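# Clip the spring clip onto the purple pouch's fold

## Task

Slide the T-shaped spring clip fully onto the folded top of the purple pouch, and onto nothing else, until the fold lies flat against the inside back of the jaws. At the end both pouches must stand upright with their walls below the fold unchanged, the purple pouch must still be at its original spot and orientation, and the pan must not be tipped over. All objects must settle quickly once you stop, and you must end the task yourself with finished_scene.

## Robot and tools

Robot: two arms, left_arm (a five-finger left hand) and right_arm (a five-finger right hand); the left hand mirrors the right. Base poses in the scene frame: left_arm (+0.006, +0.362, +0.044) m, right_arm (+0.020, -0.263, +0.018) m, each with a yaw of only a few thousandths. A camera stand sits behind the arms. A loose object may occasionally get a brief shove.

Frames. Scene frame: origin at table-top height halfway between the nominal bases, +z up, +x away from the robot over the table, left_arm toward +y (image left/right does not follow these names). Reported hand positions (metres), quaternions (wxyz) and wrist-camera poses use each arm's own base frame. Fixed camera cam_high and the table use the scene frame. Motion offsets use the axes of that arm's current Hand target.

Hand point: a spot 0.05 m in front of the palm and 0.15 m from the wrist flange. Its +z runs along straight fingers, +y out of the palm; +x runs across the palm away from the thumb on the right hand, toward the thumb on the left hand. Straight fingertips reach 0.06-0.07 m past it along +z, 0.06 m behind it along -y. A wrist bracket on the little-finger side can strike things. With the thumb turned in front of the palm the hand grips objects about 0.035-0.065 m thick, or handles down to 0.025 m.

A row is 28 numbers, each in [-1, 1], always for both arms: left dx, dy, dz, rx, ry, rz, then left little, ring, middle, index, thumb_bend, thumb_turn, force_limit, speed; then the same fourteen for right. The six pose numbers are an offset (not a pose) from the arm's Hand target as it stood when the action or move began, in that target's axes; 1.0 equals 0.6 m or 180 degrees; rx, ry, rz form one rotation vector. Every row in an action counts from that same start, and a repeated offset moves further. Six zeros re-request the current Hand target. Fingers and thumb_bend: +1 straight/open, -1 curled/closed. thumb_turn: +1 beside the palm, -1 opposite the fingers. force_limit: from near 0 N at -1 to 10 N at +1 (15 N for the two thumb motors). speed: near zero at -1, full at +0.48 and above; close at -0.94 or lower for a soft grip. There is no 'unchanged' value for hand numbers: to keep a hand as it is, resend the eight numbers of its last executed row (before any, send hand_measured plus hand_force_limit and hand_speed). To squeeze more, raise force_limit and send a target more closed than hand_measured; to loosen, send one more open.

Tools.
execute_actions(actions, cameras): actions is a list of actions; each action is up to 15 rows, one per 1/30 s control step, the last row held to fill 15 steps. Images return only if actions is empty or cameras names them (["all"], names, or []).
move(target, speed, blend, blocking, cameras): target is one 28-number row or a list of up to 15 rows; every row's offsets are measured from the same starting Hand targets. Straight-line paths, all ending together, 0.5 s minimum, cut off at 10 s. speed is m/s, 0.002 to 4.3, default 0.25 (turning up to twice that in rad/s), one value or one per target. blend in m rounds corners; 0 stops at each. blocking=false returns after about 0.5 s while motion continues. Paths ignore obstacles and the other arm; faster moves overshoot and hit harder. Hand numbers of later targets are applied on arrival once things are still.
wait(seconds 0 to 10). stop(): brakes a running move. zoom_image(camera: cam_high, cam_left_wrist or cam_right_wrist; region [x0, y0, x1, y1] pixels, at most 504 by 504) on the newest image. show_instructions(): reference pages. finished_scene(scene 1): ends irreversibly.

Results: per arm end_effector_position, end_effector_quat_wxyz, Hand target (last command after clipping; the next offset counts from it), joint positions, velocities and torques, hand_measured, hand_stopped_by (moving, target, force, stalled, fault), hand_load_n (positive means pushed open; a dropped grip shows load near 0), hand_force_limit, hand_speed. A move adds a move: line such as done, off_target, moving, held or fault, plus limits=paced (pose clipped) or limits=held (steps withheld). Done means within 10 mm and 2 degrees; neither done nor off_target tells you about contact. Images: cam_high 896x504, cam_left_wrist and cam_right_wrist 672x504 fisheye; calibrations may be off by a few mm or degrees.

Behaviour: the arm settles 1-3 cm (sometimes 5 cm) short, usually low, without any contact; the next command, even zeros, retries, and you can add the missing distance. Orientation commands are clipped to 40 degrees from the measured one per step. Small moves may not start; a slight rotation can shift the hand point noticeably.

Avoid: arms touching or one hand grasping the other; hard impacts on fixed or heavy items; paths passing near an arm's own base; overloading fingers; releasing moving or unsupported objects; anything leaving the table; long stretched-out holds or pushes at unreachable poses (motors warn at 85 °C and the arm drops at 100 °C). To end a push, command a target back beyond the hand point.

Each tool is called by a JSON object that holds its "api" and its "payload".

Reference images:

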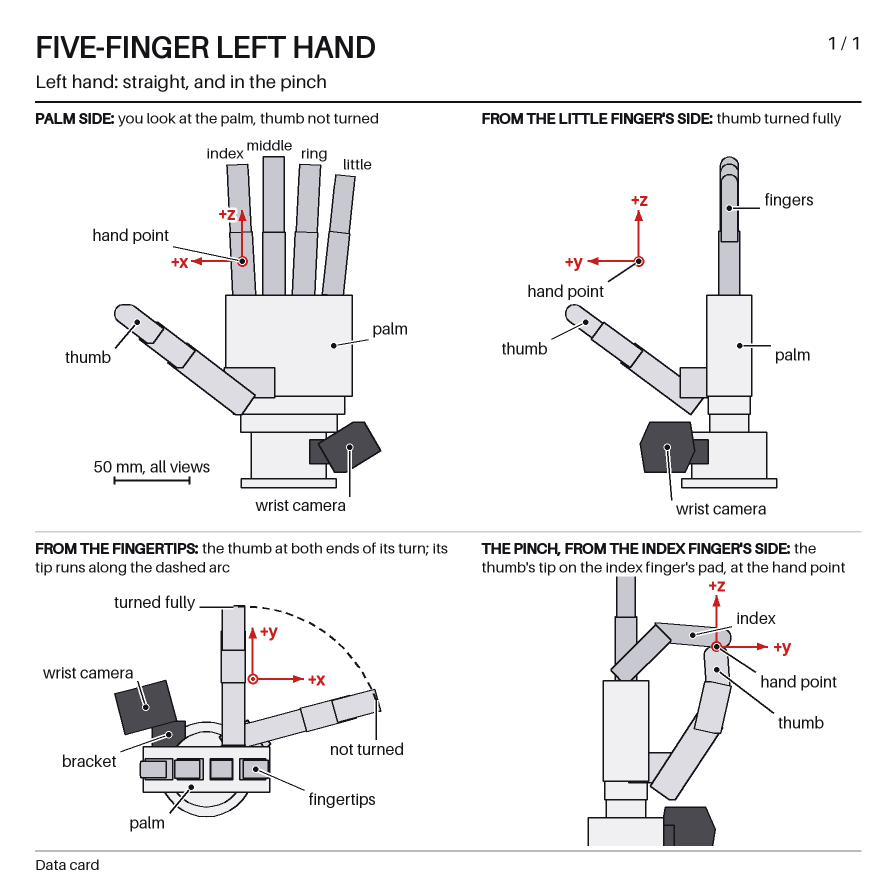

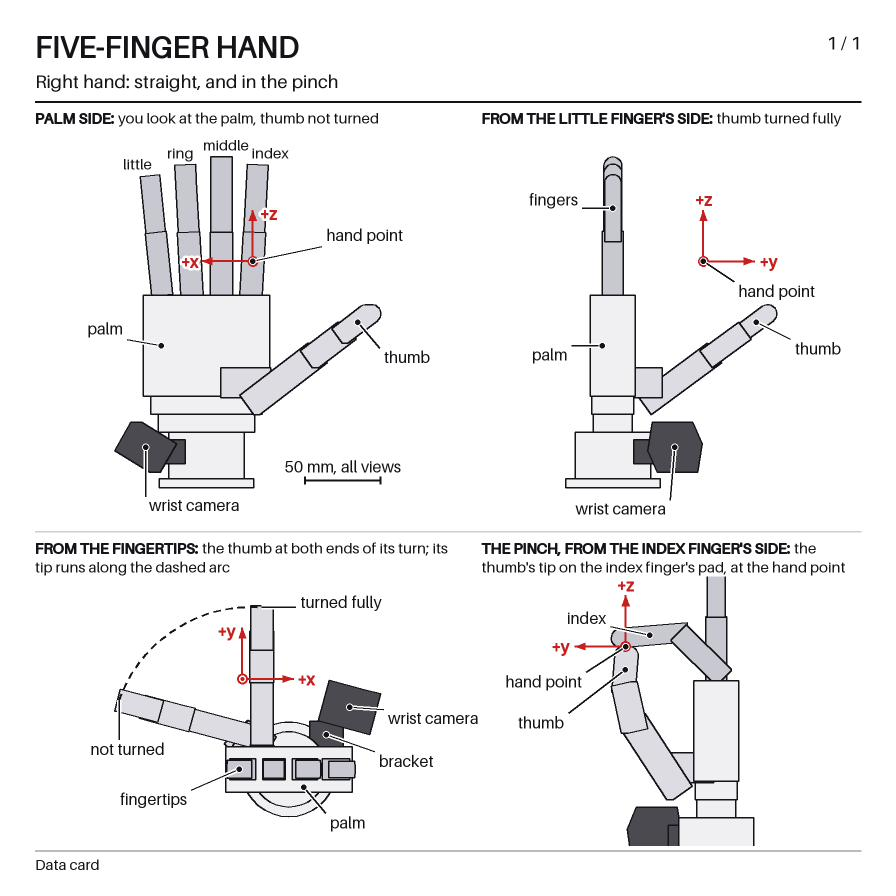

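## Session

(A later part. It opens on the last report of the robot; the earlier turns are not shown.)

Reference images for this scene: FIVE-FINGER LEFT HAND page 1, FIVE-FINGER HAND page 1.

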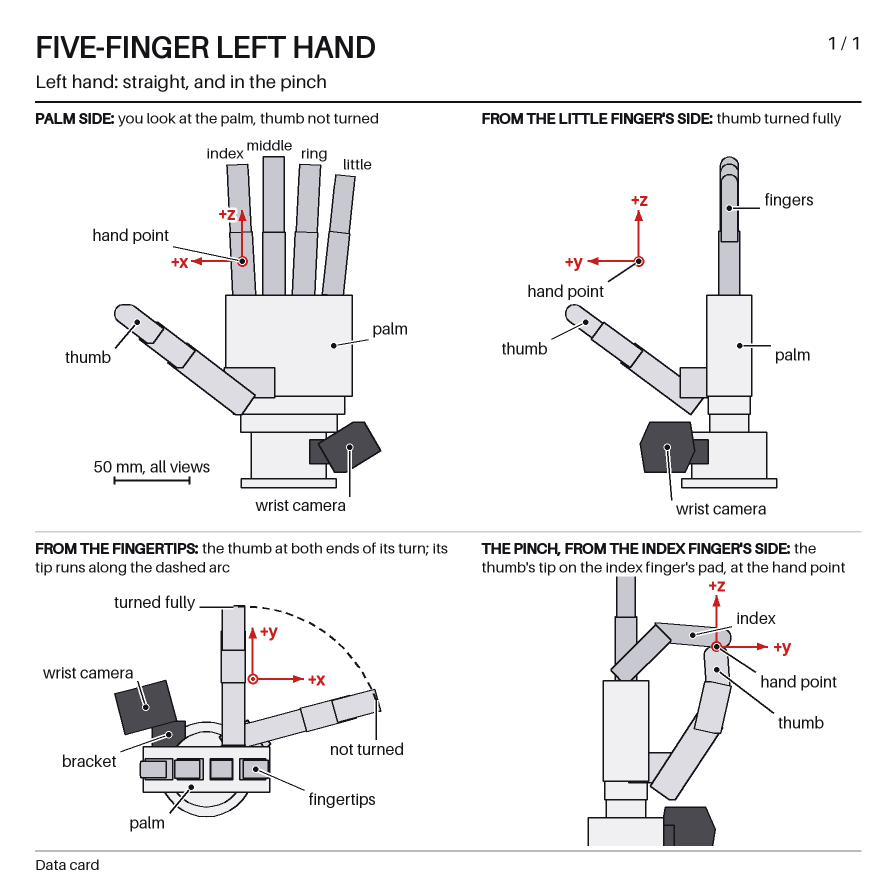

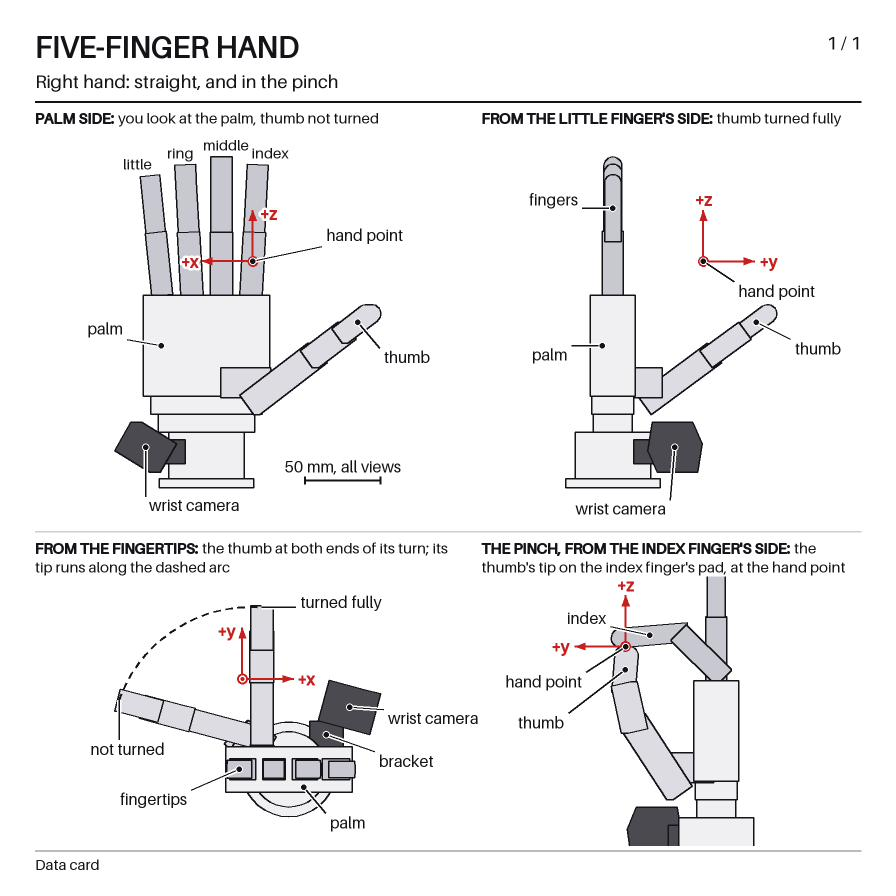

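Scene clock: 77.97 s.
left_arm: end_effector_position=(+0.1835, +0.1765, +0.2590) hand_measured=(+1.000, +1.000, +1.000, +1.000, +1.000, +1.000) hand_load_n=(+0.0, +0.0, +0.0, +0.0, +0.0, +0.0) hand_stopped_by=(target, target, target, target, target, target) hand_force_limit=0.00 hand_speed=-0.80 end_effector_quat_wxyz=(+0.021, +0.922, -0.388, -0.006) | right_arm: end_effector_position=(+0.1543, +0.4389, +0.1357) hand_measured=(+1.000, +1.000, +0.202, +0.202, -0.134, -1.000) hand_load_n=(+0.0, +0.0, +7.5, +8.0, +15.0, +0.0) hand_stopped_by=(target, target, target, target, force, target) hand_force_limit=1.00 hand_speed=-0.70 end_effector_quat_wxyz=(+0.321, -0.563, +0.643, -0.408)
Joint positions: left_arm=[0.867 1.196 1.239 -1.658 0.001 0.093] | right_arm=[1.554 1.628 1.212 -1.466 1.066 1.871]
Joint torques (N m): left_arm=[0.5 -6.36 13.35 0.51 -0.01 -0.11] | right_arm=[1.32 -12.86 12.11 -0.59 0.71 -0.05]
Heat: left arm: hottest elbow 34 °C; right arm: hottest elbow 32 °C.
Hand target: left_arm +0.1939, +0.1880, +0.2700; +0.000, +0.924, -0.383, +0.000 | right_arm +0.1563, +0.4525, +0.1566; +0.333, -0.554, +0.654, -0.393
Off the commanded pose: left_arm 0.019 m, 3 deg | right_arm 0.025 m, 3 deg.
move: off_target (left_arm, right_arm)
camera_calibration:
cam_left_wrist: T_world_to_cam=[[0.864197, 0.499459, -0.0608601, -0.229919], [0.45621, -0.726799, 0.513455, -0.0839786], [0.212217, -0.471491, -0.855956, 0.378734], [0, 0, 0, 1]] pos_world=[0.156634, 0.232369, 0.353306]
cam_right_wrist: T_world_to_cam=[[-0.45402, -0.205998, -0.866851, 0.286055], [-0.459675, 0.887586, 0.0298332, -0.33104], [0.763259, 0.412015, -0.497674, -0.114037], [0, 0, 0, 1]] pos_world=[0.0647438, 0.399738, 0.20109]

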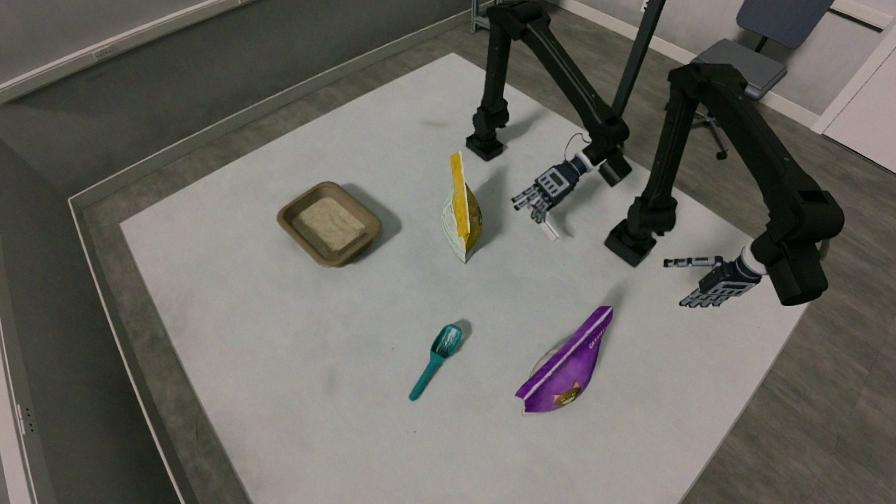

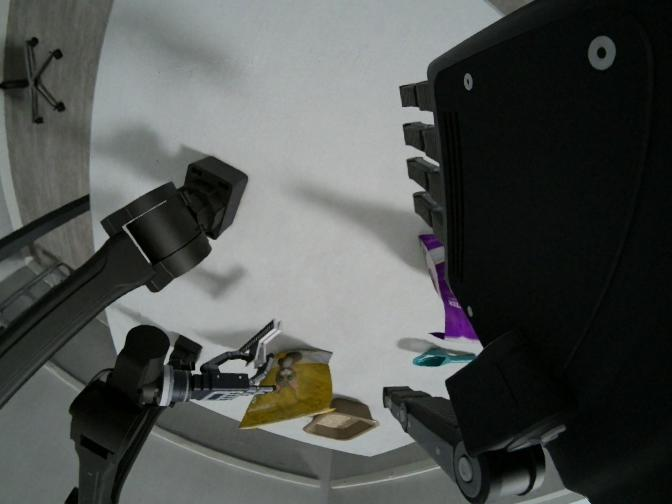

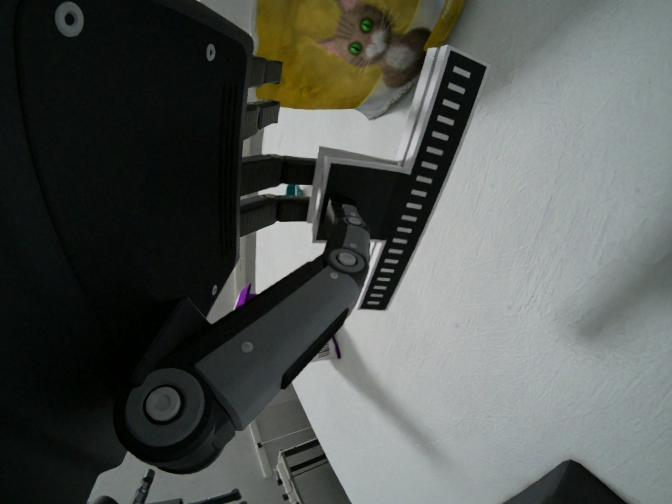

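{"api": "move", "payload": {"target": [[0,0,0,0,0,0,1,1,1,1,1,1,0,-0.8,-0.1338,-0.3178,0.1955,0,-0.3434,-0.1825,1,1,0.2,0.2,-0.24,-1,1,-0.7],[0,0,0,0,0,0,1,1,1,1,1,1,0,-0.8,-0.5018,-0.3192,0.2158,0,-0.493,-0.262,1,1,0.2,0.2,-0.24,-1,1,-0.7]], "speed": 0.3, "blend": [0.05,0], "cameras": ["all"]}}

Scene clock: 88.53 s.
left_arm: end_effector_position=(+0.1835, +0.1765, +0.2590) hand_measured=(+1.000, +1.000, +1.000, +1.000, +1.000, +1.000) hand_load_n=(+0.0, +0.0, +0.0, +0.0, +0.0, +0.0) hand_stopped_by=(target, target, target, target, target, target) hand_force_limit=0.00 hand_speed=-0.80 end_effector_quat_wxyz=(+0.021, +0.922, -0.388, -0.006) | right_arm: end_effector_position=(+0.4023, +0.7042, +0.2419) hand_measured=(+1.000, +1.000, +0.202, +0.202, -0.134, -1.000) hand_load_n=(+0.0, +0.0, +7.5, +8.0, +15.0, +0.0) hand_stopped_by=(target, target, target, target, force, target) hand_force_limit=1.00 hand_speed=-0.70 end_effector_quat_wxyz=(-0.499, +0.866, -0.005, -0.016)
Joint positions: left_arm=[0.867 1.196 1.239 -1.658 0.001 0.093] | right_arm=[0.912 2.114 2.153 -0.681 -0.578 -0.35]
Joint torques (N m): left_arm=[0.26 -6.48 13.35 0.54 -0.02 -0.11] | right_arm=[2.08 -19.02 16.64 1.18 -0.23 -0.08]
Heat: left arm: hottest elbow 34 °C; right arm: hottest elbow 32 °C.
Hand target: left_arm +0.1939, +0.1880, +0.2700; +0.000, +0.924, -0.383, +0.000 | right_arm +0.4069, +0.7162, +0.2651; -0.515, +0.857, +0.008, -0.005
Off the commanded pose: left_arm 0.019 m, 3 deg | right_arm 0.026 m, 3 deg.
move: off_target (left_arm, right_arm)
camera_calibration:
cam_left_wrist: T_world_to_cam=[[0.864197, 0.499459, -0.0608601, -0.229919], [0.45621, -0.726799, 0.513455, -0.0839786], [0.212217, -0.471491, -0.855956, 0.378734], [0, 0, 0, 1]] pos_world=[0.156634, 0.232369, 0.353306]
cam_right_wrist: T_world_to_cam=[[0.210135, -0.454049, -0.865842, 0.452592], [-0.793529, -0.596535, 0.120239, 0.701845], [-0.5711, 0.661804, -0.485654, -0.0017756], [0, 0, 0, 1]] pos_world=[0.460815, 0.625349, 0.306622]

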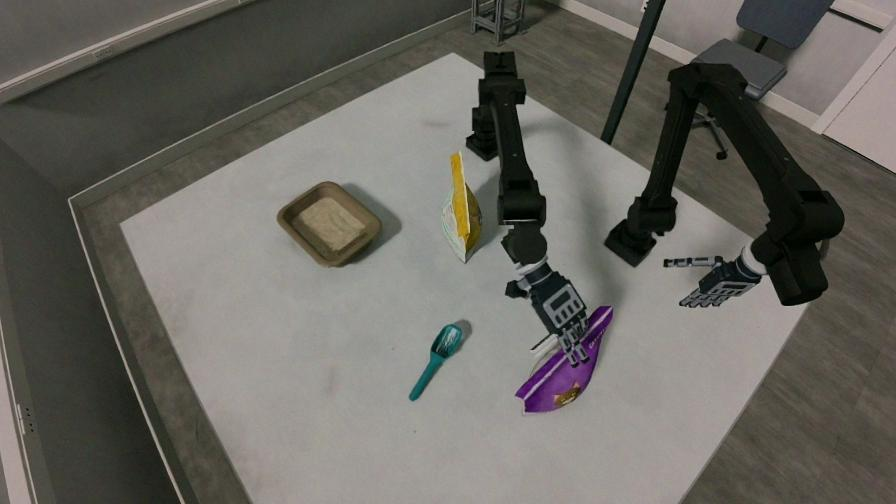

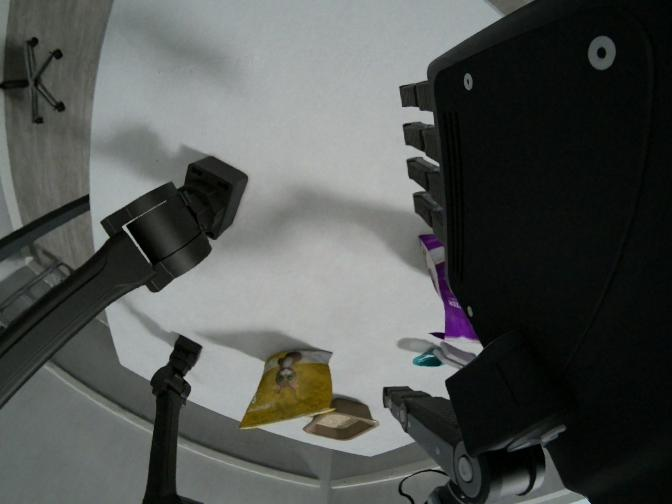

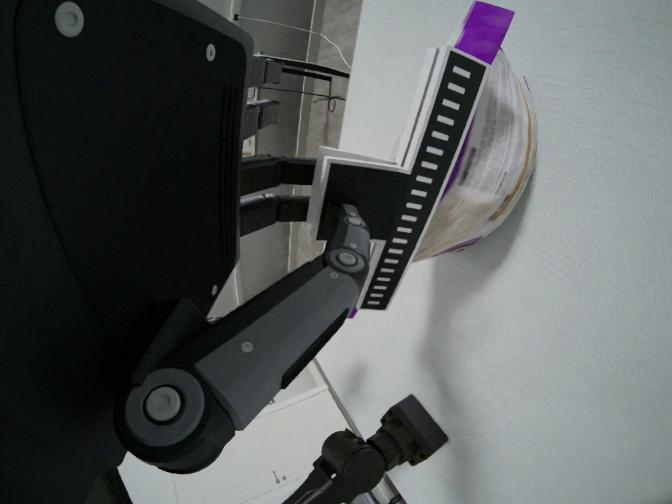

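{"api": "move", "payload": {"target": [0.1297,0.0352,0.1233,0.0938,0.2263,-0.238,1,1,1,1,1,1,0,-0.8,0,0,0,0,0,0,1,1,0.2,0.2,-0.24,-1,1,-0.7], "speed": 0.25, "cameras": ["all"]}}

Scene clock: 92.10 s.
left_arm: end_effector_position=(+0.2335, +0.1149, +0.1960) hand_measured=(+1.000, +1.000, +1.000, +1.000, +1.000, +1.000) hand_load_n=(+0.0, +0.0, +0.0, +0.0, +0.0, +0.0) hand_stopped_by=(target, target, target, target, target, target) hand_force_limit=0.00 hand_speed=-0.80 end_effector_quat_wxyz=(+0.007, +0.932, -0.005, +0.363) | right_arm: end_effector_position=(+0.4023, +0.7041, +0.2419) hand_measured=(+1.000, +1.000, +0.202, +0.202, -0.134, -1.000) hand_load_n=(+0.0, +0.0, +7.5, +8.0, +15.0, +0.0) hand_stopped_by=(target, target, target, target, force, target) hand_force_limit=1.00 hand_speed=-0.70 end_effector_quat_wxyz=(-0.499, +0.866, -0.005, -0.016)
Joint positions: left_arm=[1.15 0.755 0.618 -1.093 0.673 -0.53] | right_arm=[0.912 2.114 2.153 -0.681 -0.578 -0.35]
Joint torques (N m): left_arm=[1.32 -1.9 9.61 1.63 0.58 -0.16] | right_arm=[2.08 -18.84 16.65 1.18 -0.23 -0.09]
Heat: left arm: hottest elbow 34 °C; right arm: hottest elbow 33 °C.
Hand target: left_arm +0.2338, +0.1179, +0.1960; +0.000, +0.930, +0.000, +0.366 | right_arm +0.4069, +0.7162, +0.2651; -0.515, +0.857, +0.008, -0.005
Off the commanded pose: left_arm 0.003 m, 1 deg | right_arm 0.027 m, 3 deg.
move: off_target (right_arm)
camera_calibration:
cam_left_wrist: T_world_to_cam=[[0.209757, 0.966966, 0.144839, -0.187426], [0.278012, -0.201003, 0.939312, -0.221578], [0.937396, -0.15676, -0.31099, -0.0271973], [0, 0, 0, 1]] pos_world=[0.12641, 0.132434, 0.226819]
cam_right_wrist: T_world_to_cam=[[0.210294, -0.454268, -0.865689, 0.452563], [-0.793446, -0.596627, 0.120333, 0.701776], [-0.571157, 0.661572, -0.485904, -0.00146133], [0, 0, 0, 1]] pos_world=[0.460815, 0.62525, 0.306622]

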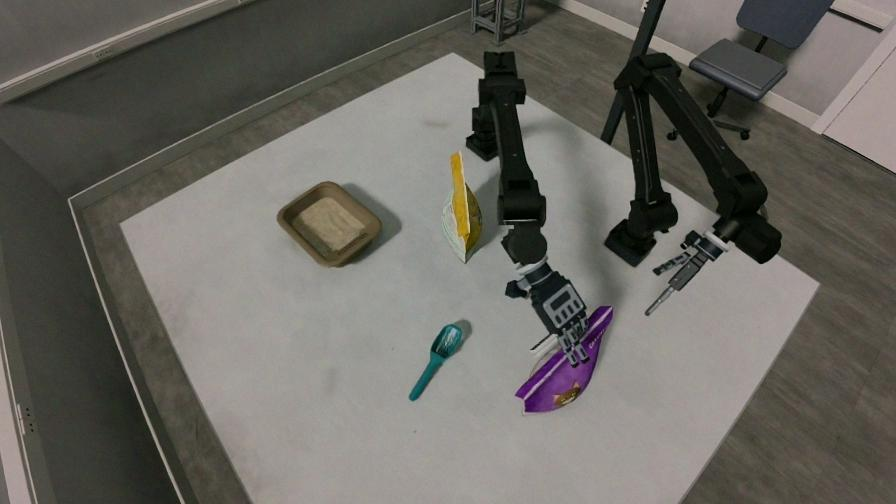

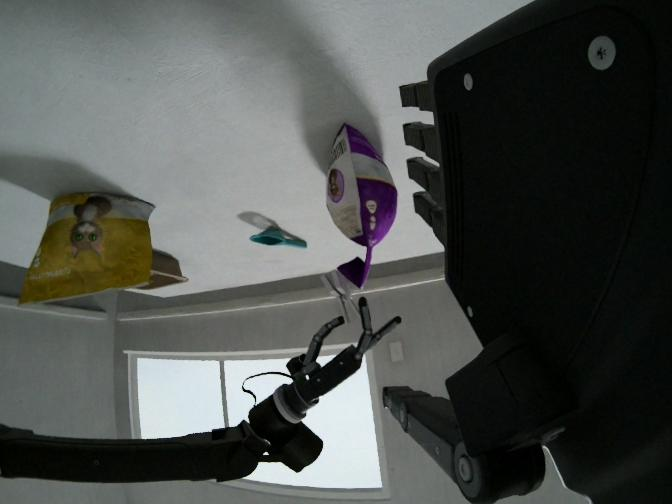

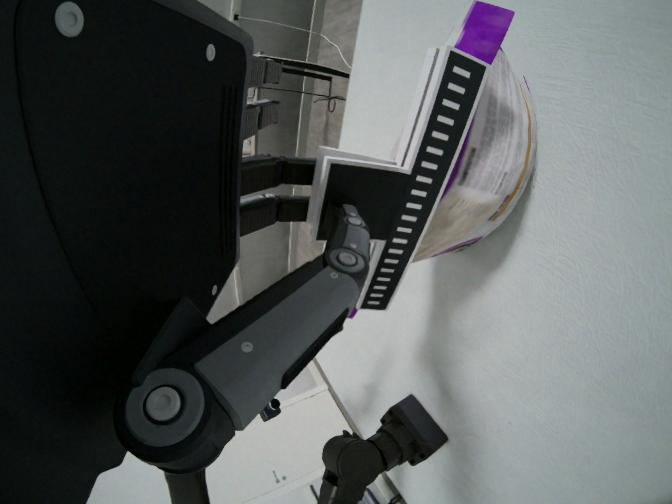

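{"api": "zoom_image", "payload": {"camera": "cam_left_wrist", "region": [290, 200, 430, 340]}}

{"api": "zoom_image", "payload": {"camera": "cam_right_wrist", "region": [300, 0, 560, 330]}}

{"api": "zoom_image", "payload": {"camera": "cam_high", "region": [500, 290, 630, 430]}}

Scaled by 3.600 from the camera's 672x504 image, which has a finer 960x720 frame.

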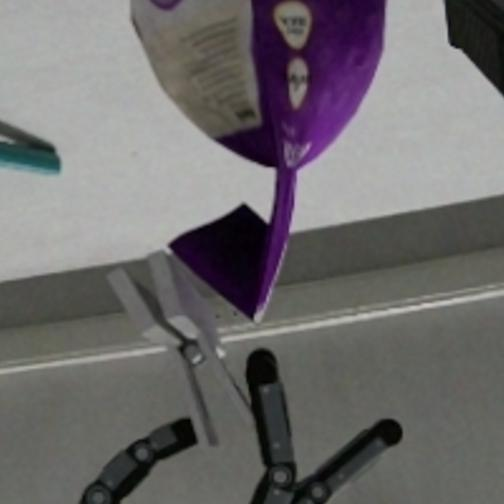

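Scaled by 1.527 from the camera's 672x504 image, which has a finer 960x720 frame.

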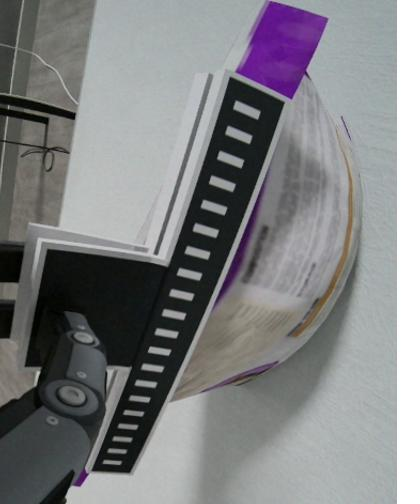

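Scaled by 3.600 from the camera's 896x504 image, which has a finer 1280x720 frame.

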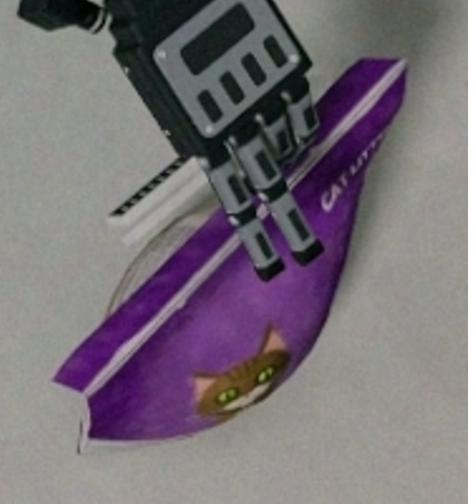

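{"api": "zoom_image", "payload": {"camera": "cam_left_wrist", "region": [310, 250, 400, 340]}}

{"api": "zoom_image", "payload": {"camera": "cam_left_wrist", "region": [320, 110, 410, 200]}}

Scaled by 5.600 from the camera's 672x504 image, which has a finer 960x720 frame.

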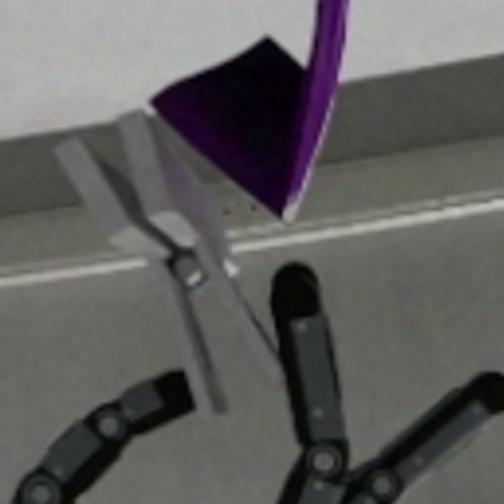

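Scaled by 5.600 from the camera's 672x504 image, which has a finer 960x720 frame.

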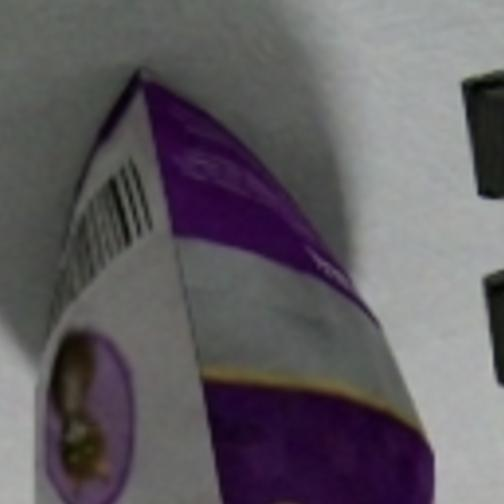

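{"api": "zoom_image", "payload": {"camera": "cam_high", "region": [500, 250, 620, 380]}}

{"api": "zoom_image", "payload": {"camera": "cam_high", "region": [600, 200, 800, 340]}}

{"api": "zoom_image", "payload": {"camera": "cam_left_wrist", "region": [290, 90, 450, 350]}}

Scaled by 3.877 from the camera's 896x504 image, which has a finer 1280x720 frame.

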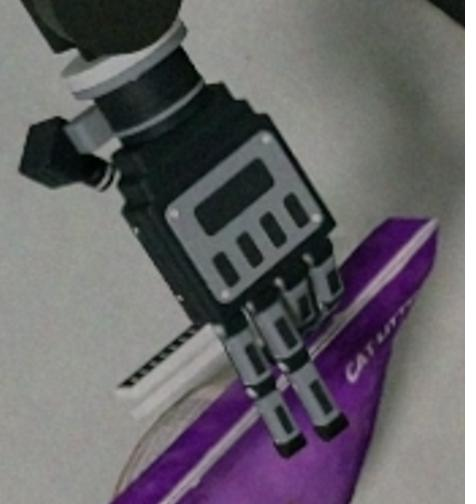

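Scaled by 2.520 from the camera's 896x504 image, which has a finer 1280x720 frame.

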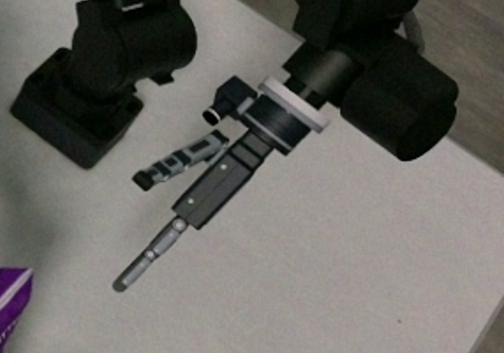

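Scaled by 1.938 from the camera's 672x504 image, which has a finer 960x720 frame.

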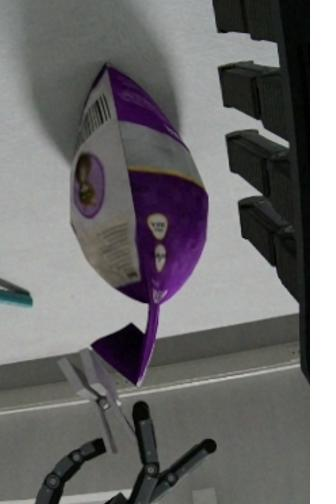

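{"api": "zoom_image", "payload": {"camera": "cam_left_wrist", "region": [314, 262, 370, 330]}}

{"api": "zoom_image", "payload": {"camera": "cam_high", "region": [520, 300, 600, 380]}}

Scaled by 7.412 from the camera's 672x504 image, which has a finer 960x720 frame.

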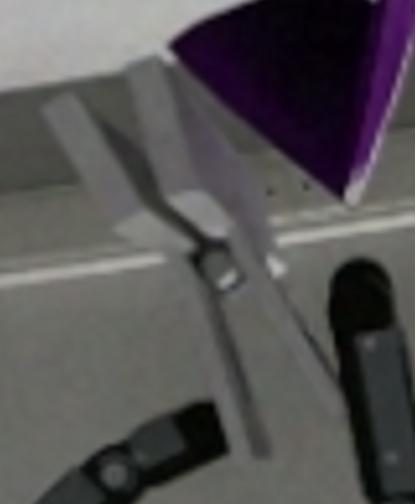

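Scaled by 6.300 from the camera's 896x504 image, which has a finer 1280x720 frame.

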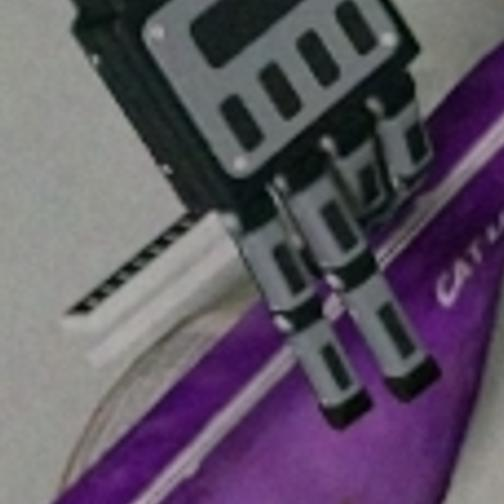

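{"api": "move", "payload": {"target": [0,0,0,0,0,0,1,1,1,1,1,1,0,-0.8,0,0.0375,-0.0735,0,0,0,1,1,0.2,0.2,-0.24,-1,1,-0.7], "speed": 0.15, "cameras": ["all"]}}

{"api": "zoom_image", "payload": {"camera": "cam_right_wrist", "region": [320, 0, 560, 330]}}

{"api": "zoom_image", "payload": {"camera": "cam_left_wrist", "region": [290, 230, 410, 350]}}

{"api": "zoom_image", "payload": {"camera": "cam_high", "region": [500, 290, 630, 420]}}

Scene clock: 114.27 s.
left_arm: end_effector_position=(+0.2336, +0.1149, +0.1960) hand_measured=(+1.000, +1.000, +1.000, +1.000, +1.000, +1.000) hand_load_n=(+0.0, +0.0, +0.0, +0.0, +0.0, +0.0) hand_stopped_by=(target, target, target, target, target, target) hand_force_limit=0.00 hand_speed=-0.80 end_effector_quat_wxyz=(+0.007, +0.932, -0.005, +0.363) | right_arm: end_effector_position=(+0.4087, +0.6668, +0.2405) hand_measured=(+1.000, +1.000, +0.202, +0.202, -0.134, -1.000) hand_load_n=(+0.0, +0.0, +7.5, +8.0, +15.0, +0.0) hand_stopped_by=(target, target, target, target, force, target) hand_force_limit=1.00 hand_speed=-0.70 end_effector_quat_wxyz=(-0.499, +0.866, -0.004, -0.018)
Joint positions: left_arm=[1.15 0.755 0.618 -1.093 0.673 -0.531] | right_arm=[0.871 2.035 2.023 -0.65 -0.616 -0.383]
Joint torques (N m): left_arm=[1.03 -1.73 9.62 1.69 0.59 -0.13] | right_arm=[1.67 -20.84 10.95 1.96 -0.24 -0.09]
Heat: left arm: hottest elbow 33 °C; right arm: hottest elbow 35 °C.
Hand target: left_arm +0.2338, +0.1179, +0.1960; +0.000, +0.930, +0.000, +0.366 | right_arm +0.4081, +0.6667, +0.2660; -0.515, +0.857, +0.008, -0.005
Off the commanded pose: left_arm 0.003 m, 1 deg | right_arm 0.026 m, 3 deg.
move: off_target (right_arm)
camera_calibration:
cam_left_wrist: T_world_to_cam=[[0.209257, 0.967159, 0.144275, -0.187261], [0.27819, -0.200325, 0.939404, -0.221711], [0.937455, -0.156441, -0.310973, -0.027251], [0, 0, 0, 1]] pos_world=[0.12641, 0.132434, 0.22682]
cam_right_wrist: T_world_to_cam=[[0.210681, -0.453603, -0.865943, 0.432509], [-0.790323, -0.600379, 0.12221, 0.685535], [-0.575329, 0.658627, -0.484981, 0.0296397], [0, 0, 0, 1]] pos_world=[0.467725, 0.588246, 0.305124]

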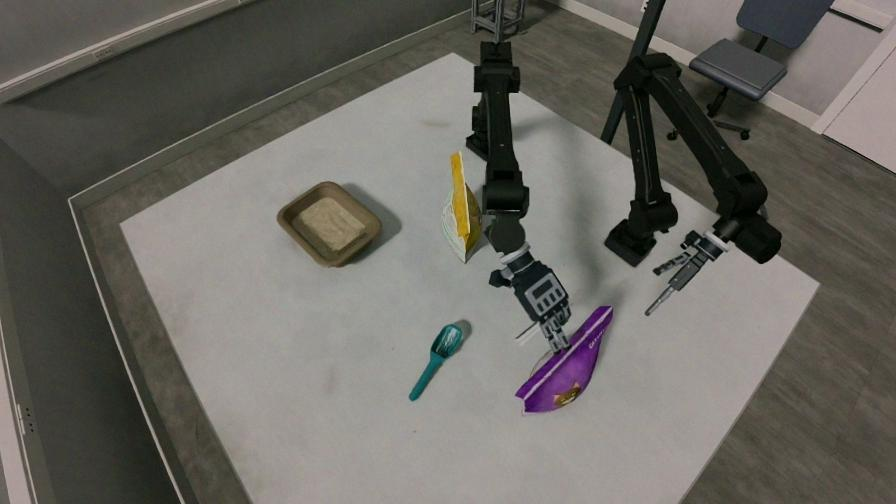

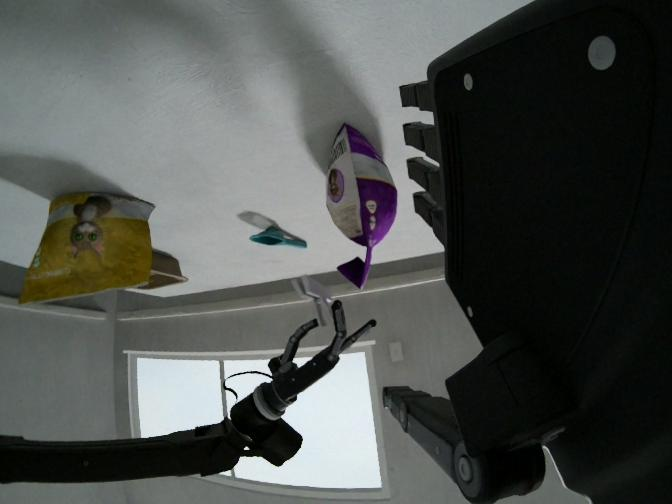

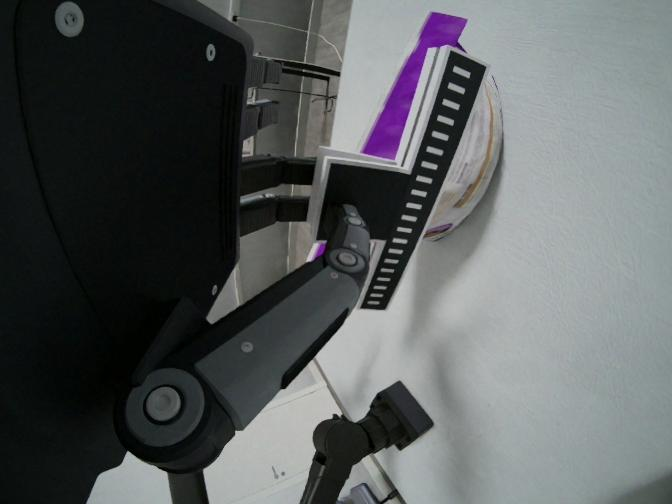

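Scaled by 1.527 from the camera's 672x504 image, which has a finer 960x720 frame.

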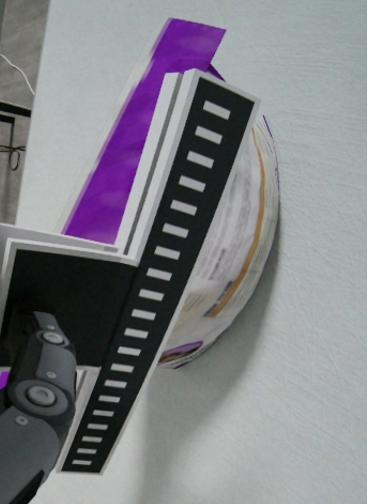

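Scaled by 4.200 from the camera's 672x504 image, which has a finer 960x720 frame.

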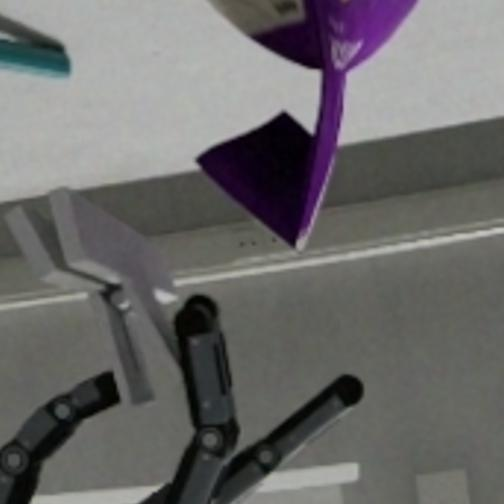

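Scaled by 3.877 from the camera's 896x504 image, which has a finer 1280x720 frame.

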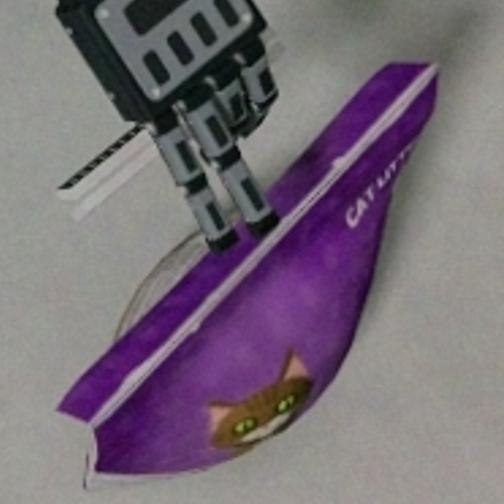

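{"api": "move", "payload": {"target": [0,0,0,0,0,0,1,1,1,1,1,1,0,-0.8,0,0,0,0,0,0,1,1,0.08,0.08,-0.24,-1,1,-0.8], "speed": 0.1, "cameras": ["all"]}}

{"api": "zoom_image", "payload": {"camera": "cam_left_wrist", "region": [280, 260, 350, 340]}}

{"api": "zoom_image", "payload": {"camera": "cam_right_wrist", "region": [300, 20, 520, 330]}}

Scene clock: 120.47 s.
left_arm: end_effector_position=(+0.2336, +0.1149, +0.1960) hand_measured=(+1.000, +1.000, +1.000, +1.000, +1.000, +1.000) hand_load_n=(+0.0, +0.0, +0.0, +0.0, +0.0, +0.0) hand_stopped_by=(target, target, target, target, target, target) hand_force_limit=0.00 hand_speed=-0.80 end_effector_quat_wxyz=(+0.007, +0.932, -0.005, +0.363) | right_arm: end_effector_position=(+0.4087, +0.6668, +0.2405) hand_measured=(+1.000, +1.000, +0.114, +0.114, -0.132, -1.000) hand_load_n=(+0.0, +0.0, +10.0, +11.0, +22.0, -0.5) hand_stopped_by=(target, target, force, force, force, target) hand_force_limit=1.00 hand_speed=-0.80 end_effector_quat_wxyz=(-0.499, +0.866, -0.004, -0.018)
Joint positions: left_arm=[1.15 0.755 0.618 -1.093 0.673 -0.531] | right_arm=[0.871 2.035 2.023 -0.65 -0.616 -0.383]
Joint torques (N m): left_arm=[0.79 -1.96 9.58 1.68 0.58 -0.13] | right_arm=[1.73 -21.13 10.97 1.95 -0.25 -0.09]
Heat: left arm: hottest elbow 33 °C; right arm: hottest elbow 35 °C.
Hand target: left_arm +0.2338, +0.1179, +0.1960; +0.000, +0.930, +0.000, +0.366 | right_arm +0.4081, +0.6667, +0.2660; -0.515, +0.857, +0.008, -0.005
Off the commanded pose: left_arm 0.003 m, 1 deg | right_arm 0.026 m, 3 deg.
move: off_target (right_arm)
camera_calibration:
cam_left_wrist: T_world_to_cam=[[0.209257, 0.967159, 0.144275, -0.187261], [0.27819, -0.200325, 0.939404, -0.221711], [0.937455, -0.156441, -0.310973, -0.027251], [0, 0, 0, 1]] pos_world=[0.12641, 0.132434, 0.22682]
cam_right_wrist: T_world_to_cam=[[0.210681, -0.453603, -0.865943, 0.432509], [-0.790323, -0.600379, 0.12221, 0.685535], [-0.575329, 0.658627, -0.484981, 0.0296397], [0, 0, 0, 1]] pos_world=[0.467725, 0.588246, 0.305124]

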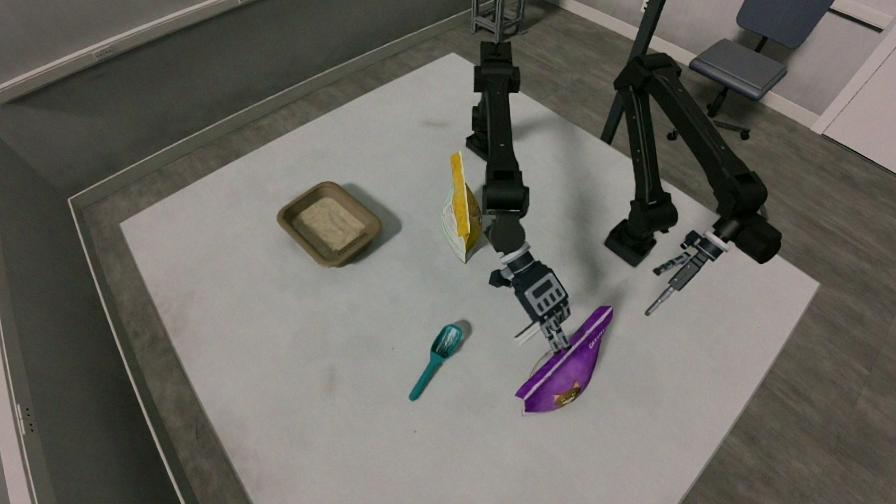

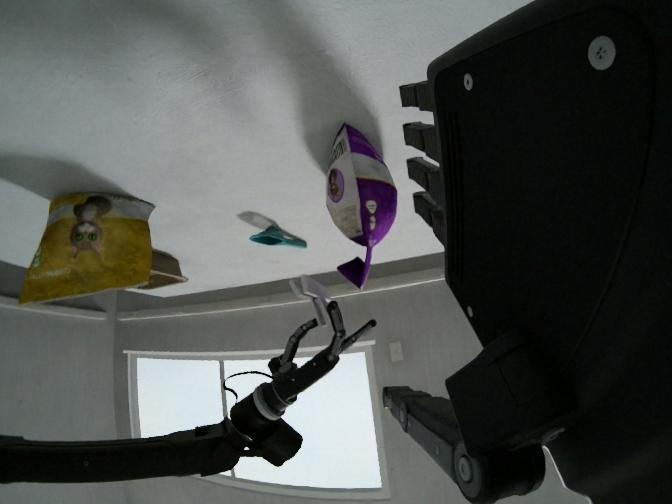

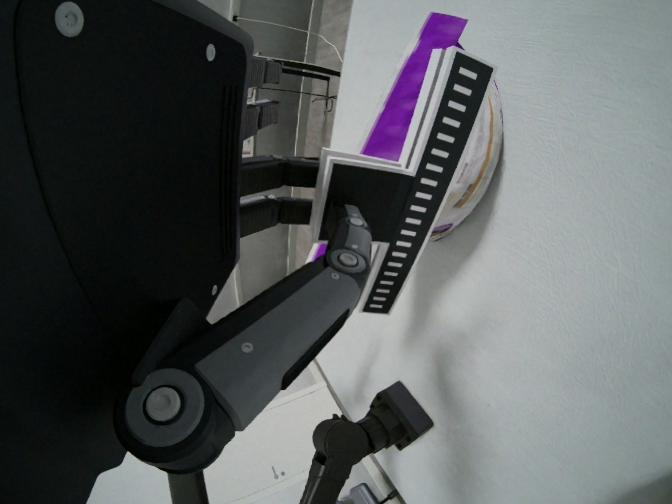

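Scaled by 6.300 from the camera's 672x504 image, which has a finer 960x720 frame.

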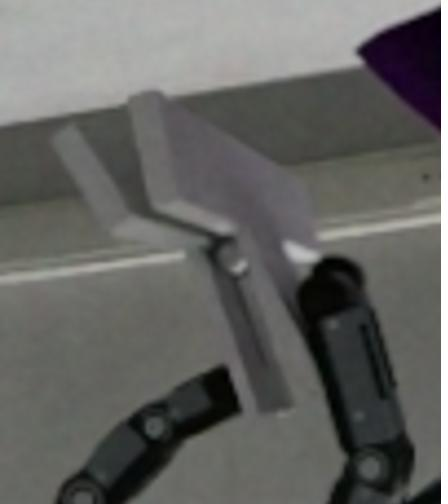

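Scaled by 1.626 from the camera's 672x504 image, which has a finer 960x720 frame.

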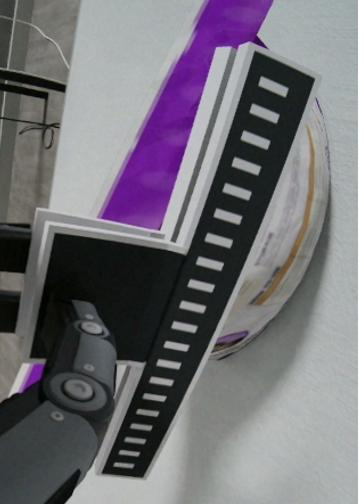

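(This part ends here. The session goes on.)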